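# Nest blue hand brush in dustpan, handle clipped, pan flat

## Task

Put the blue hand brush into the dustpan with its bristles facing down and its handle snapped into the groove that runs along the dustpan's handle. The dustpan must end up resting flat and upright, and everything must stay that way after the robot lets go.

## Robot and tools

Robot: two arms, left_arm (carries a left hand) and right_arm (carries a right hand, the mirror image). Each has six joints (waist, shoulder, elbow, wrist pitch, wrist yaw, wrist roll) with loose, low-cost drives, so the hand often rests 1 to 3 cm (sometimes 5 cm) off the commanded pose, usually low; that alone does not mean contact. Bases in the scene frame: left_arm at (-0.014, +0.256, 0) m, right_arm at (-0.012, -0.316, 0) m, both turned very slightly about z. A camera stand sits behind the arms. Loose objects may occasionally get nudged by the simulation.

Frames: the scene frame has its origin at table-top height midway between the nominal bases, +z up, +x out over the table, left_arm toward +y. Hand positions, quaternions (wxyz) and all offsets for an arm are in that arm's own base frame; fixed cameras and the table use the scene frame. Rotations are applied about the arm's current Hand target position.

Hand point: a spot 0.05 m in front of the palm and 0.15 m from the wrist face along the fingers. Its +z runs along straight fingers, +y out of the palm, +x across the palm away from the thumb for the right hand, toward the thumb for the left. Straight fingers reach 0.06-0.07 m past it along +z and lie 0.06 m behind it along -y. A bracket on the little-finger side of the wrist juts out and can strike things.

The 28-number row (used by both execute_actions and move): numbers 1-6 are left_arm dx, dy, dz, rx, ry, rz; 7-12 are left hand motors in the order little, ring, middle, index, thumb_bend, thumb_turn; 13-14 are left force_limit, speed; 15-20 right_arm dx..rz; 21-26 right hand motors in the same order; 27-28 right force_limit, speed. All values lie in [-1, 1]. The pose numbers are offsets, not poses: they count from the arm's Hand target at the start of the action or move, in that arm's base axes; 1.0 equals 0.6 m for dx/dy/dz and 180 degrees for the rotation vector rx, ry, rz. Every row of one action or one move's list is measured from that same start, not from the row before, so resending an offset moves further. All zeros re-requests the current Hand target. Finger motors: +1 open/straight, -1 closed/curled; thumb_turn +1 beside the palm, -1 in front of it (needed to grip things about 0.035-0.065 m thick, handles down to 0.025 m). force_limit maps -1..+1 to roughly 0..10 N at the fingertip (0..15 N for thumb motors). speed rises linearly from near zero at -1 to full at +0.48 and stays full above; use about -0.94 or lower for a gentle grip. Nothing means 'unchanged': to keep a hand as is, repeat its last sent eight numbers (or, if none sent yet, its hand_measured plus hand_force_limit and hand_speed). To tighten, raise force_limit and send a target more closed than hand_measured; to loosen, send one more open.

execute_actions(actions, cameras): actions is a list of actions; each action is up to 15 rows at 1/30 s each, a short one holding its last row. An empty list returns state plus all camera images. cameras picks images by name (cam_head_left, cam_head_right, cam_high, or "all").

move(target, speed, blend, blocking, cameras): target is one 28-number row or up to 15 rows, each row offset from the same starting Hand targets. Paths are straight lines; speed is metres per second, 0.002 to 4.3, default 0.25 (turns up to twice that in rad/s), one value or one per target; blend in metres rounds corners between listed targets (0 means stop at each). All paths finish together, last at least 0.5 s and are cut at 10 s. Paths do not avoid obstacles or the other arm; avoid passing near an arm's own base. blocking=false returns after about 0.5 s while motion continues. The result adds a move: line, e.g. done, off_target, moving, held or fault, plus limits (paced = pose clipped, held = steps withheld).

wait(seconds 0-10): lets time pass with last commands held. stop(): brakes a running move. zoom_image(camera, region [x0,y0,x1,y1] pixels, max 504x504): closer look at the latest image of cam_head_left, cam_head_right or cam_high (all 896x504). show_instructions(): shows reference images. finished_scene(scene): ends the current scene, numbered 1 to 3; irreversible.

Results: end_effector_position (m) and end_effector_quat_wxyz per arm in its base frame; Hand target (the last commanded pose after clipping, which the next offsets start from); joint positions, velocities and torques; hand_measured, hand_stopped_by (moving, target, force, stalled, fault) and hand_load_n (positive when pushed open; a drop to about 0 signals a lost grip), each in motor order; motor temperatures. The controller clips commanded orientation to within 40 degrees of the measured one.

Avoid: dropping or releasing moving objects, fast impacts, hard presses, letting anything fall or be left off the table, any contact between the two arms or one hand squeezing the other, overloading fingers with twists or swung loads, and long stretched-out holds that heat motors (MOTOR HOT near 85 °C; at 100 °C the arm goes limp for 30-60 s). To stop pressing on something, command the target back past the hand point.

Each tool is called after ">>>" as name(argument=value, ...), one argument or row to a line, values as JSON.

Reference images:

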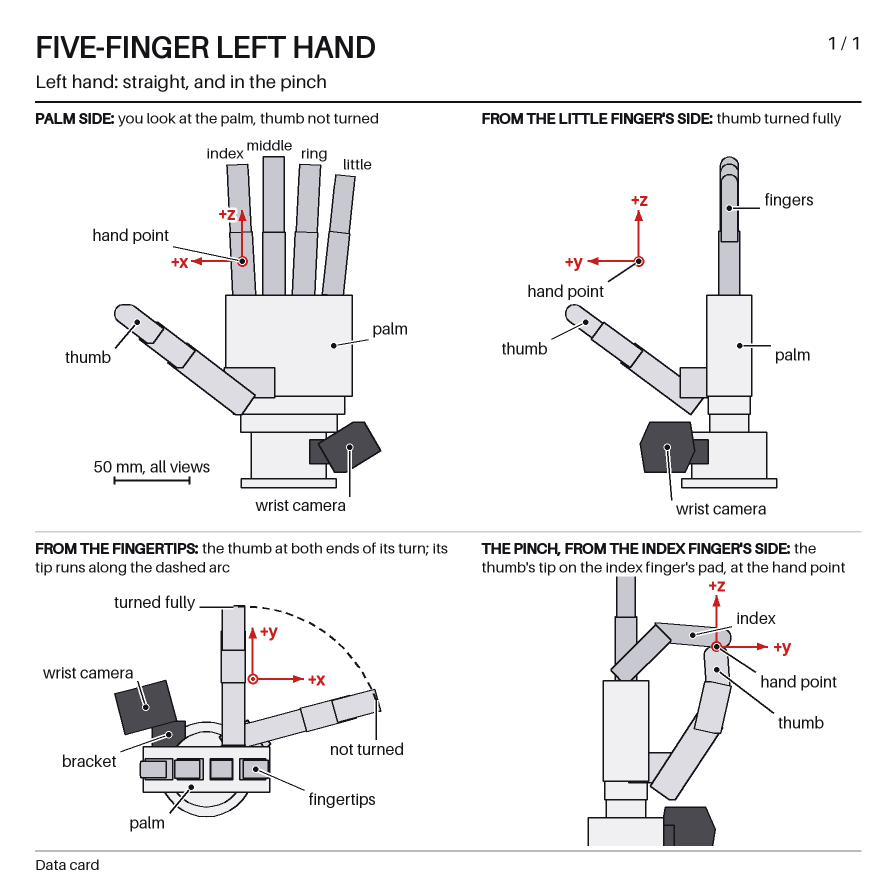

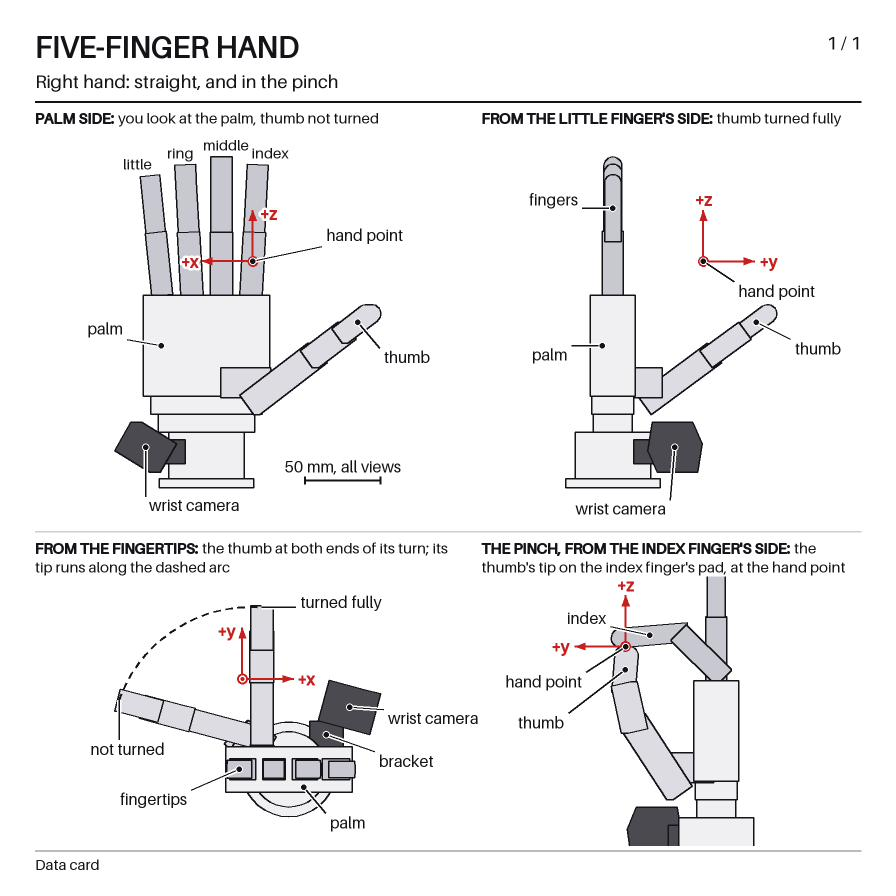

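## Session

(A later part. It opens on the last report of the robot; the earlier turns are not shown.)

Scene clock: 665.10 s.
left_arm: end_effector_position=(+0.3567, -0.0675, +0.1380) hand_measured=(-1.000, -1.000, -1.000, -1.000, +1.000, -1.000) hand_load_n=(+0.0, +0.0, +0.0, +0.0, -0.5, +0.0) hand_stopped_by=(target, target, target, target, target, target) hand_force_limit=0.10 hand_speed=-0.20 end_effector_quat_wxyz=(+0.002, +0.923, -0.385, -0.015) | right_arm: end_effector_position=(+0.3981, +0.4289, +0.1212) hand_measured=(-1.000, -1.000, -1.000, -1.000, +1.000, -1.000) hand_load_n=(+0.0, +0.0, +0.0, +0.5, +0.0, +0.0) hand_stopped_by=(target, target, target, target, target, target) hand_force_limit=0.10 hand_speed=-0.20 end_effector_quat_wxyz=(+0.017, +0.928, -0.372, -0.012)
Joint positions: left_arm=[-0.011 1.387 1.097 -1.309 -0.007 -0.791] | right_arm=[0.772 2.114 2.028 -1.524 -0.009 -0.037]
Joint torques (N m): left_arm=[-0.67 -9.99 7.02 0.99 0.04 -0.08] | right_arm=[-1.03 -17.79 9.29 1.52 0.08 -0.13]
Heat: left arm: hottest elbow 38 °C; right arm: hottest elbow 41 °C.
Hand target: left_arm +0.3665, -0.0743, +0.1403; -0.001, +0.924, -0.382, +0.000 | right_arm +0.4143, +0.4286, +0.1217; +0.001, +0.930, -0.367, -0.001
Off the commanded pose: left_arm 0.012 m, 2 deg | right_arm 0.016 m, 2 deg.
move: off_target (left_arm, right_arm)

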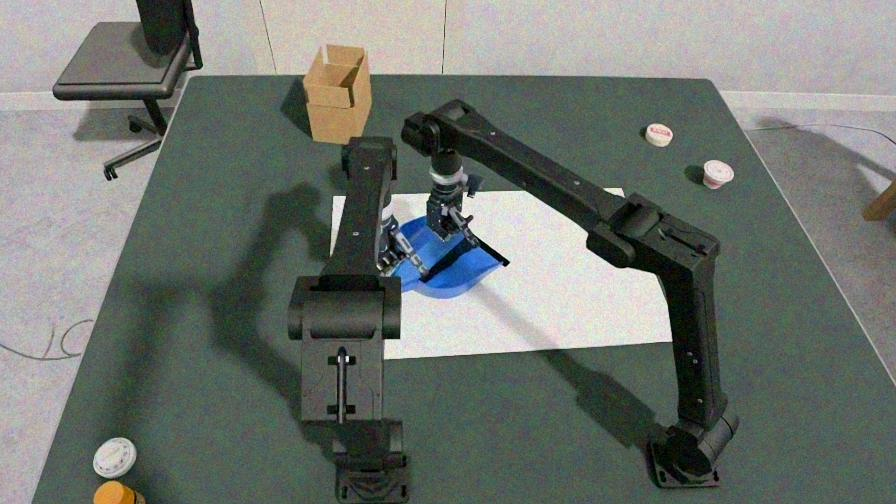

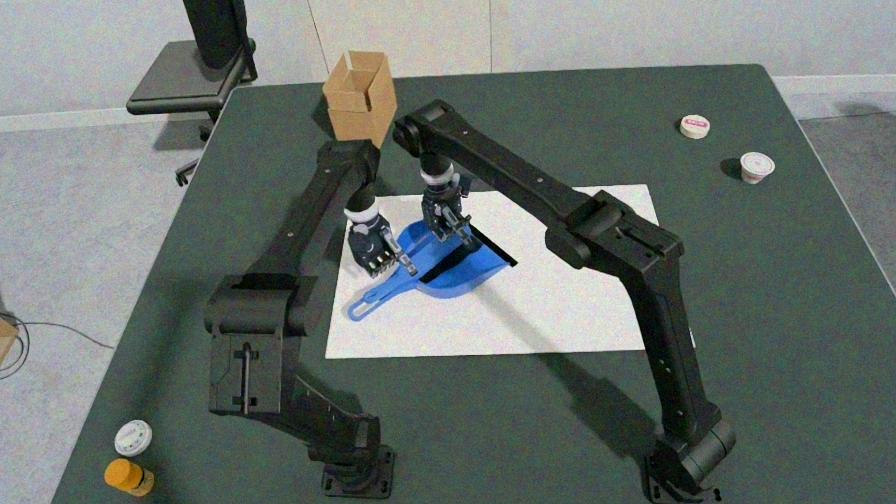

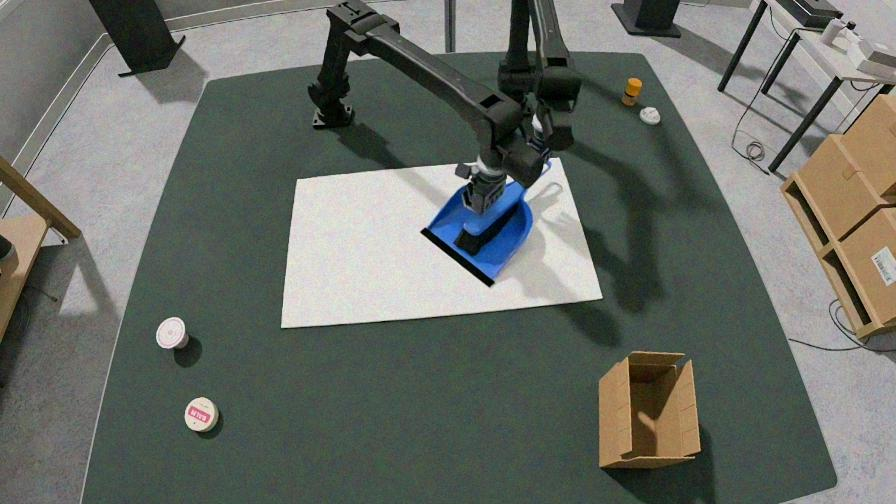

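>>> move(
  target=[0,-0.003,-0.083,0,0,0,-1,-1,-1,-1,1,-1,0.1,-0.2,0.011,0.008,-0.1,0,0,0,-1,-1,-1,-1,1,-1,0.1,-0.2],
  speed=0.06,
  cameras=["all"],
)

>>> zoom_image(
  camera="cam_high",
  region=[400, 60, 600, 300],
)

>>> zoom_image(
  camera="cam_head_right",
  region=[320, 140, 520, 340],
)

Scene clock: 670.97 s.
left_arm: end_effector_position=(+0.3575, -0.0676, +0.0898) hand_measured=(-1.000, -1.000, -1.000, -1.000, +1.000, -1.000) hand_load_n=(+0.0, +0.0, +0.0, +0.0, +0.0, +0.0) hand_stopped_by=(target, target, target, target, target, target) hand_force_limit=0.10 hand_speed=-0.20 end_effector_quat_wxyz=(+0.001, +0.924, -0.383, -0.012) | right_arm: end_effector_position=(+0.4047, +0.4320, +0.0793) hand_measured=(-1.000, -1.000, -1.000, -1.000, +1.000, -1.000) hand_load_n=(-3.0, +0.0, +0.0, +0.0, +0.0, +0.0) hand_stopped_by=(target, target, target, target, target, target) hand_force_limit=0.10 hand_speed=-0.20 end_effector_quat_wxyz=(+0.014, +0.928, -0.372, -0.007)
Joint positions: left_arm=[-0.011 1.432 1.008 -1.171 -0.007 -0.795] | right_arm=[0.77 2.145 1.971 -1.428 -0.001 -0.037]
Joint torques (N m): left_arm=[-1.26 -10.05 6.57 0.98 0.04 -0.08] | right_arm=[-1.2 -16.15 7.73 2.62 0.11 -0.12]
Heat: left arm: hottest elbow 38 °C; right arm: hottest elbow 40 °C.
Hand target: left_arm +0.3665, -0.0761, +0.0905; -0.001, +0.924, -0.382, +0.000 | right_arm +0.4209, +0.4334, +0.0617; +0.001, +0.930, -0.367, -0.001
Off the commanded pose: left_arm 0.012 m, 1 deg | right_arm 0.024 m, 2 deg.
move: off_target (left_arm, right_arm)

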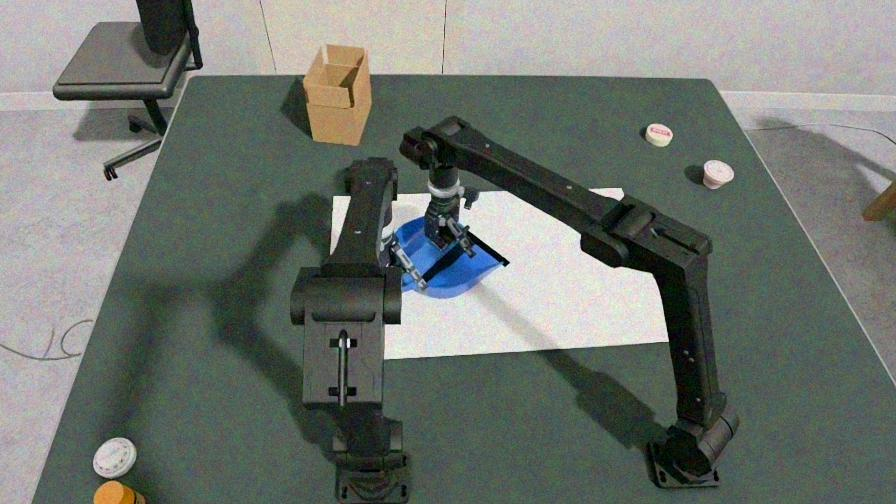

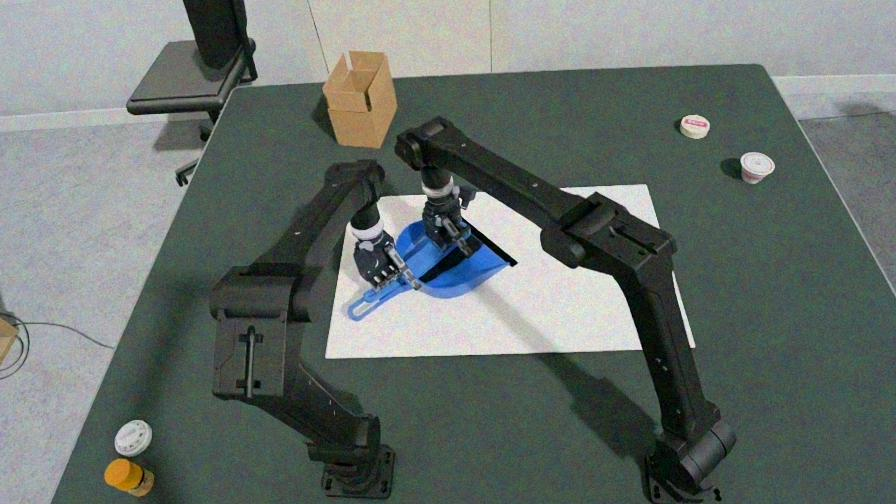

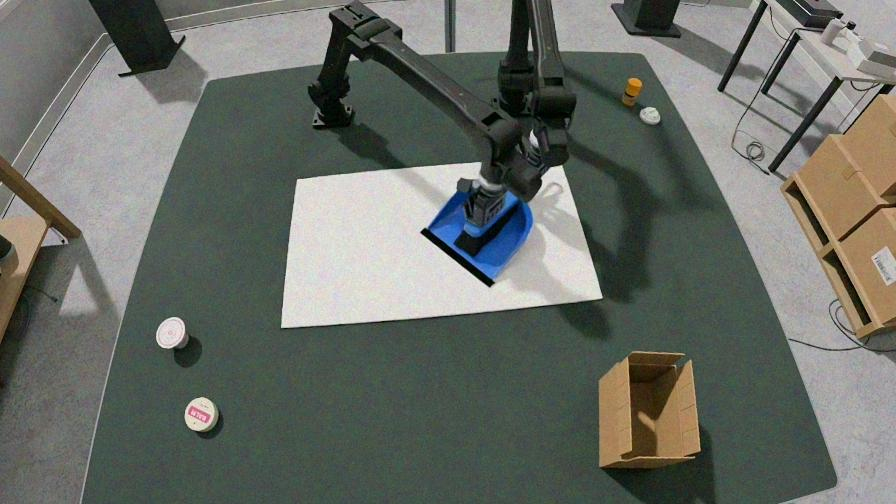

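Scaled by 2.100 from the camera's 896x504 image, which has a finer 1280x720 frame.

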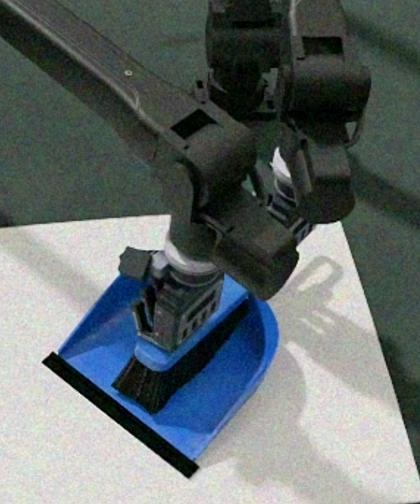

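Scaled by 2.520 from the camera's 896x504 image, which has a finer 1280x720 frame.

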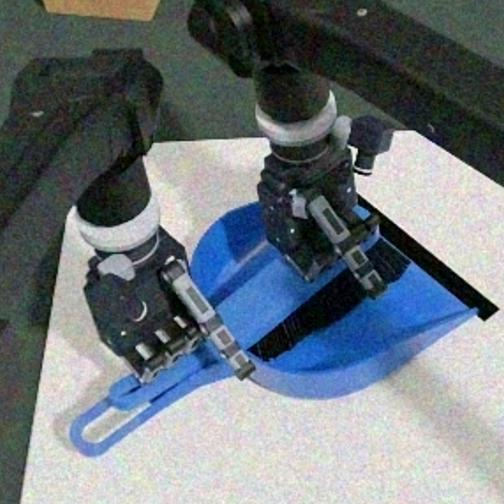

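>>> move(
  target=[0,0,-0.05,0,0,0,-1,-1,-1,-1,1,-1,0.1,-0.2,0,0,-0.05,0,0,0,-1,-1,-1,-1,1,-1,0.1,-0.2],
  speed=0.05,
)

Scene clock: 673.80 s.
left_arm: end_effector_position=(+0.3597, -0.0678, +0.0675) hand_measured=(-1.000, -1.000, -1.000, -1.000, +1.000, -1.000) hand_load_n=(-1.5, +0.0, +0.0, +0.0, +0.0, +0.0) hand_stopped_by=(target, target, target, target, target, target) hand_force_limit=0.10 hand_speed=-0.20 end_effector_quat_wxyz=(-0.001, +0.925, -0.379, -0.007) | right_arm: end_effector_position=(+0.4083, +0.4343, +0.0736) hand_measured=(-1.000, -1.000, -1.000, -1.000, +1.000, -1.000) hand_load_n=(-5.5, +0.0, +0.0, +0.0, +0.0, +0.0) hand_stopped_by=(target, target, target, target, target, target) hand_force_limit=0.10 hand_speed=-0.20 end_effector_quat_wxyz=(-0.001, +0.928, -0.372, +0.003)
Joint positions: left_arm=[-0.011 1.455 0.968 -1.096 -0.007 -0.805] | right_arm=[0.77 2.131 1.939 -1.374 0.004 -0.037]
Joint torques (N m): left_arm=[-1.03 -9 5.72 1.4 0.02 -0.08] | right_arm=[-1.03 -13.68 5.96 3.19 0.07 -0.13]
Heat: left arm: hottest elbow 38 °C; right arm: hottest elbow 40 °C.
Hand target: left_arm +0.3665, -0.0761, +0.0605; -0.001, +0.924, -0.382, +0.000 | right_arm +0.4209, +0.4334, +0.0317; +0.001, +0.930, -0.367, -0.001
Off the commanded pose: left_arm 0.013 m, 1 deg | right_arm 0.044 m, 1 deg.
move: off_target (left_arm, right_arm)

>>> move(
  target=[0,0,-0.035,0,0,0,-1,-1,-1,-1,1,-1,0.1,-0.2,0,0,-0.015,0,0,0,-1,-1,-1,-1,1,-1,0.1,-0.2],
  speed=0.05,
  cameras=["all"],
)

>>> zoom_image(
  camera="cam_head_right",
  region=[320, 180, 480, 340],
)

Scene clock: 677.10 s.
left_arm: end_effector_position=(+0.3613, -0.0679, +0.0604) hand_measured=(-1.000, -1.000, -1.000, -1.000, +1.000, -1.000) hand_load_n=(-4.5, +0.0, +0.0, +0.0, +0.0, +0.0) hand_stopped_by=(target, target, target, target, target, target) hand_force_limit=0.10 hand_speed=-0.20 end_effector_quat_wxyz=(-0.004, +0.926, -0.378, +0.001) | right_arm: end_effector_position=(+0.4120, +0.4374, +0.0740) hand_measured=(-1.000, -1.000, -1.000, -1.000, +1.000, -1.000) hand_load_n=(-6.0, +0.0, +0.0, +0.5, +0.0, +0.0) hand_stopped_by=(target, target, target, target, target, target) hand_force_limit=0.10 hand_speed=-0.20 end_effector_quat_wxyz=(-0.013, +0.928, -0.372, +0.009)
Joint positions: left_arm=[-0.011 1.456 0.95 -1.059 -0.007 -0.806] | right_arm=[0.77 2.124 1.931 -1.348 0.005 -0.037]
Joint torques (N m): left_arm=[-1.08 -6.53 4.78 2.24 0.02 -0.06] | right_arm=[-1.03 -12.92 5.48 3.03 0.01 -0.13]
Heat: left arm: hottest elbow 38 °C; right arm: hottest elbow 40 °C.
Hand target: left_arm +0.3665, -0.0761, +0.0395; -0.001, +0.924, -0.382, +0.000 | right_arm +0.4209, +0.4334, +0.0227; +0.001, +0.930, -0.367, -0.001
Off the commanded pose: left_arm 0.023 m, 1 deg | right_arm 0.052 m, 2 deg.
move: off_target (left_arm, right_arm)

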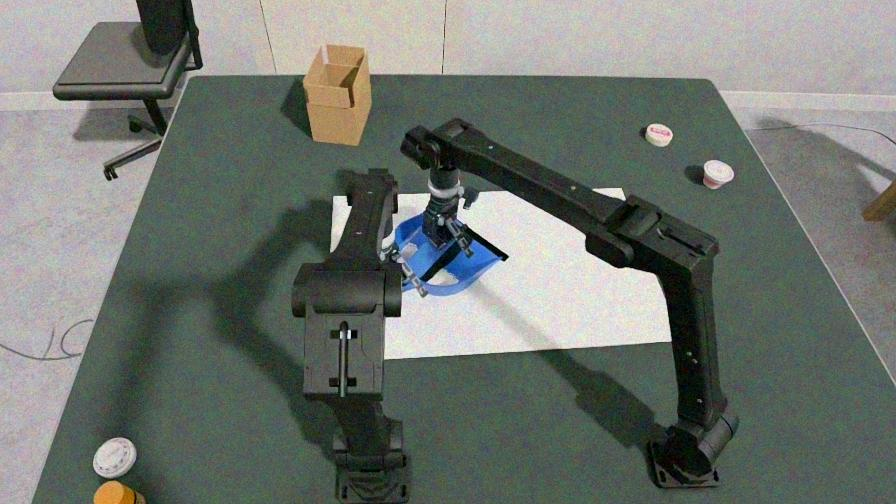

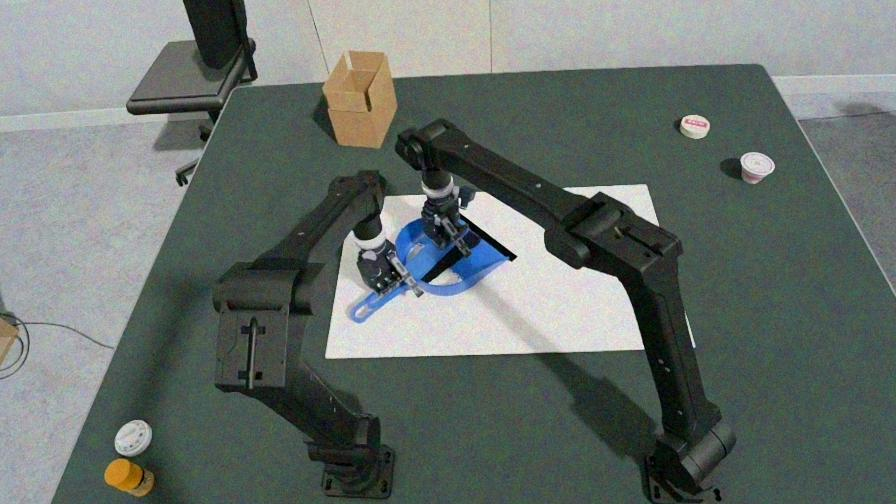

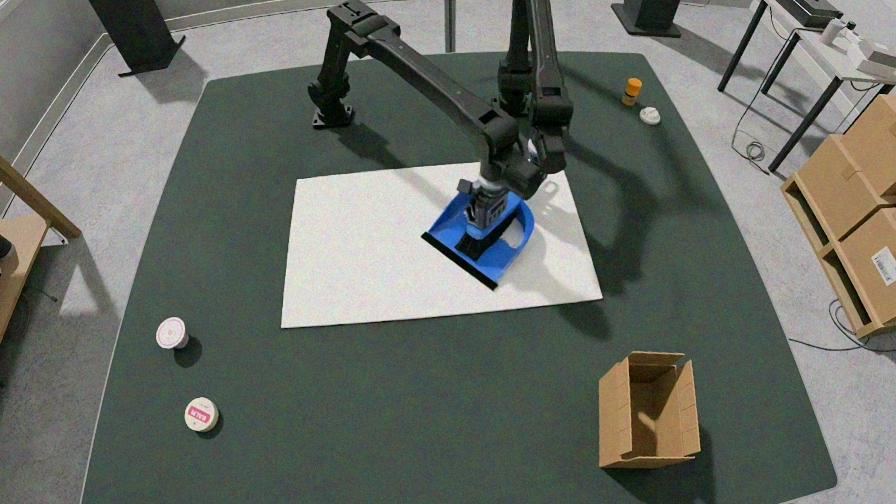

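Scaled by 3.150 from the camera's 896x504 image, which has a finer 1280x720 frame.

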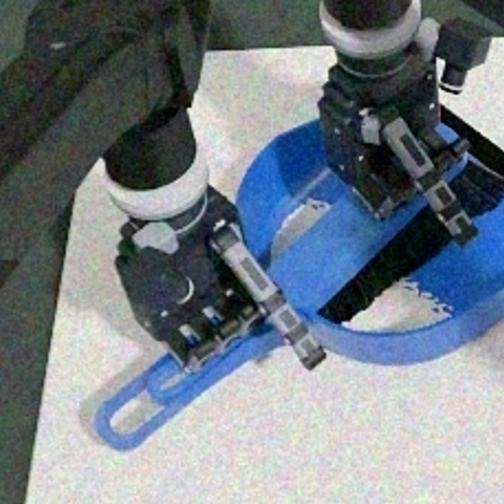

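>>> move(
  target=[
    [0,0,0.05,0,0,0,-1,-1,-1,-1,1,-1,0.1,-0.2,0,0,0.07,0,0,0,-1,-1,-1,-1,1,-1,0.1,-0.2],
    [0,0,0.3,0,0,0,-1,-1,-1,-1,1,-1,0.1,-0.2,0,0,0.3,0,0,0,-1,-1,-1,-1,1,-1,0.1,-0.2],
  ],
  speed=[0.06,0.12],
  cameras=["all"],
)

>>> zoom_image(
  camera="cam_head_right",
  region=[320, 180, 520, 340],
)

>>> zoom_image(
  camera="cam_high",
  region=[400, 120, 600, 300],
)

Scene clock: 684.17 s.
left_arm: end_effector_position=(+0.3534, -0.0675, +0.1969) hand_measured=(-1.000, -1.000, -1.000, -1.000, +1.000, -1.000) hand_load_n=(-0.5, +0.0, +0.0, +0.0, +0.0, +0.0) hand_stopped_by=(target, target, target, target, target, target) hand_force_limit=0.10 hand_speed=-0.20 end_effector_quat_wxyz=(+0.007, +0.925, -0.378, -0.028) | right_arm: end_effector_position=(+0.4063, +0.4339, +0.1715) hand_measured=(-1.000, -1.000, -1.000, -1.000, +1.000, -1.000) hand_load_n=(+0.0, +0.0, +0.0, +0.0, +0.0, -0.5) hand_stopped_by=(target, target, target, target, target, target) hand_force_limit=0.10 hand_speed=-0.20 end_effector_quat_wxyz=(+0.016, +0.928, -0.373, -0.011)
Joint positions: left_arm=[-0.011 1.363 1.229 -1.493 -0.008 -0.806] | right_arm=[0.769 2.144 2.209 -1.675 -0.007 -0.037]
Joint torques (N m): left_arm=[-1.49 -11.34 10.4 -0.16 0.07 -0.05] | right_arm=[-1.14 -19.43 12.97 0.09 -0.02 -0.13]
Heat: left arm: hottest elbow 37 °C; right arm: hottest elbow 39 °C.
Hand target: left_arm +0.3665, -0.0761, +0.2195; -0.001, +0.924, -0.382, +0.000 | right_arm +0.4209, +0.4334, +0.2027; +0.001, +0.930, -0.367, -0.001
Off the commanded pose: left_arm 0.027 m, 3 deg | right_arm 0.034 m, 2 deg.
joint sent to its limit (right arm) — joint 4 (wrist pitch), lower limit. The joint targets are off in position, not in orientation.
move: off_target (left_arm, right_arm)

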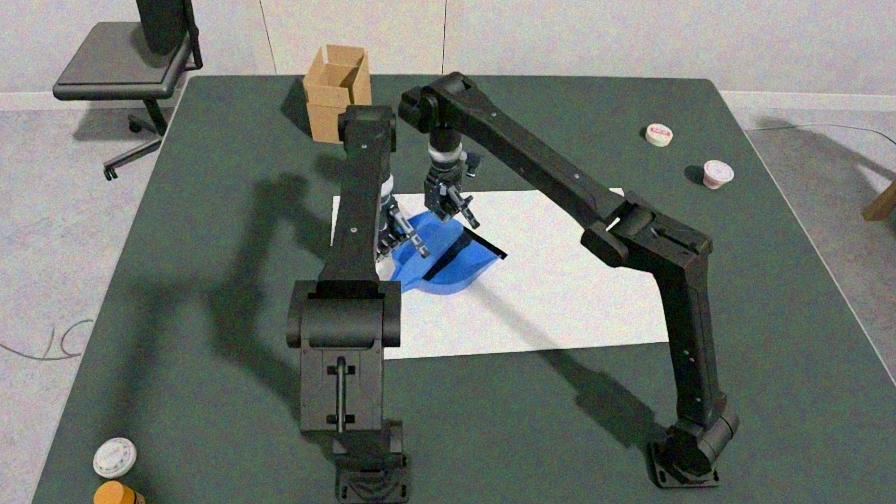

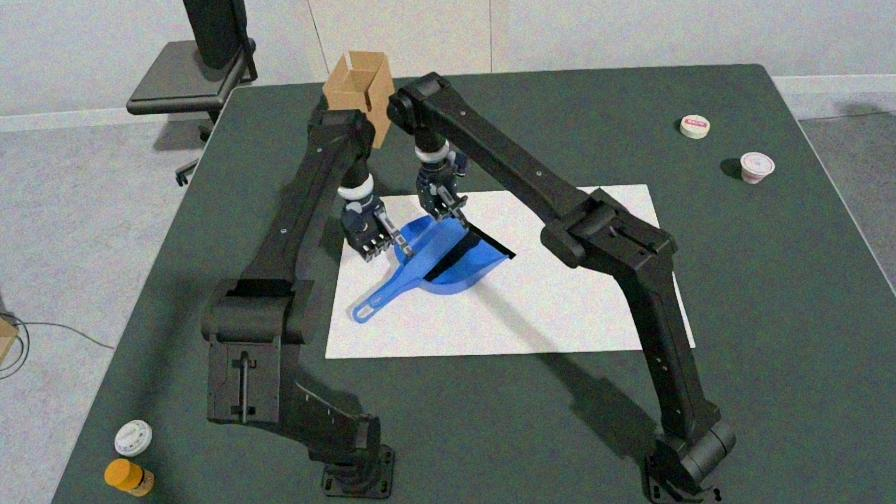

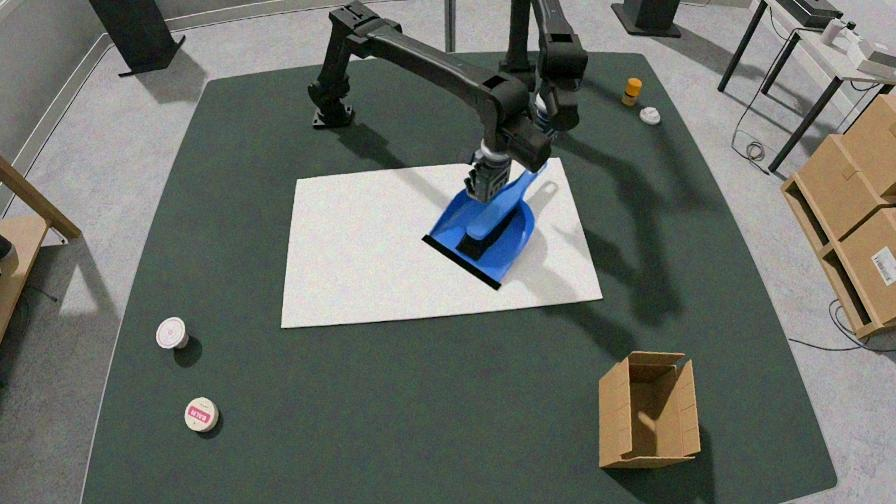

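Scaled by 2.520 from the camera's 896x504 image, which has a finer 1280x720 frame.

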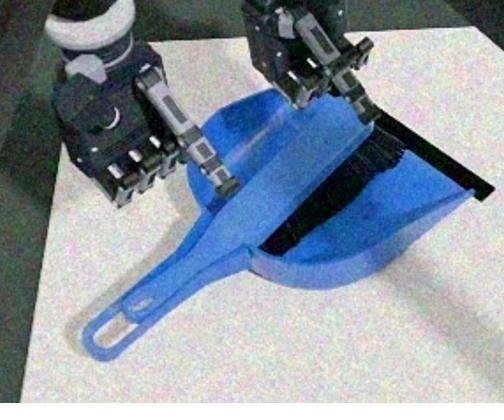

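Scaled by 2.520 from the camera's 896x504 image, which has a finer 1280x720 frame.

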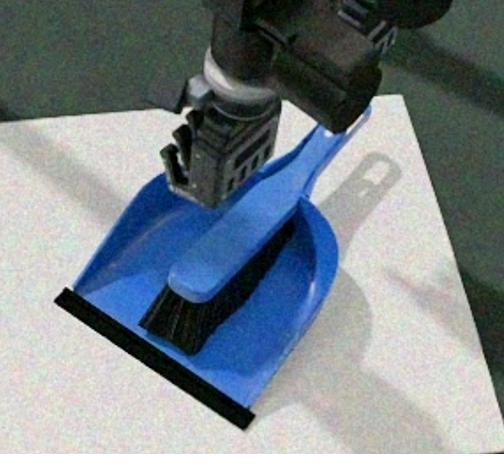

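>>> zoom_image(
  camera="cam_head_right",
  region=[345, 250, 445, 330],
)

>>> zoom_image(
  camera="cam_high",
  region=[490, 150, 570, 220],
)

Scaled by 5.040 from the camera's 896x504 image, which has a finer 1280x720 frame.

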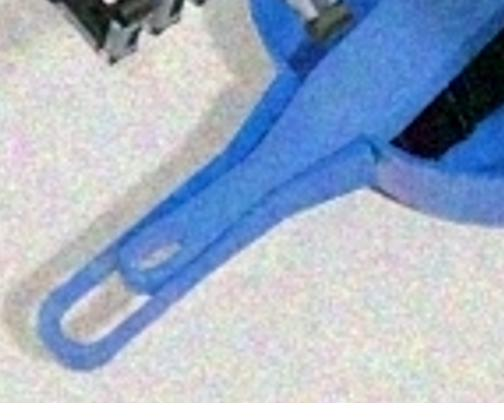

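Scaled by 6.300 from the camera's 896x504 image, which has a finer 1280x720 frame.

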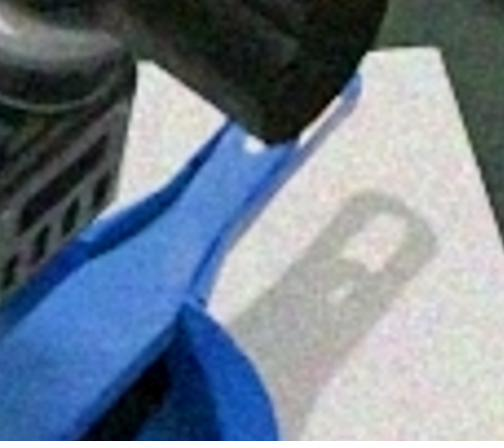

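>>> finished_scene(
  scene=2,
)

The scene is finished: the task was done.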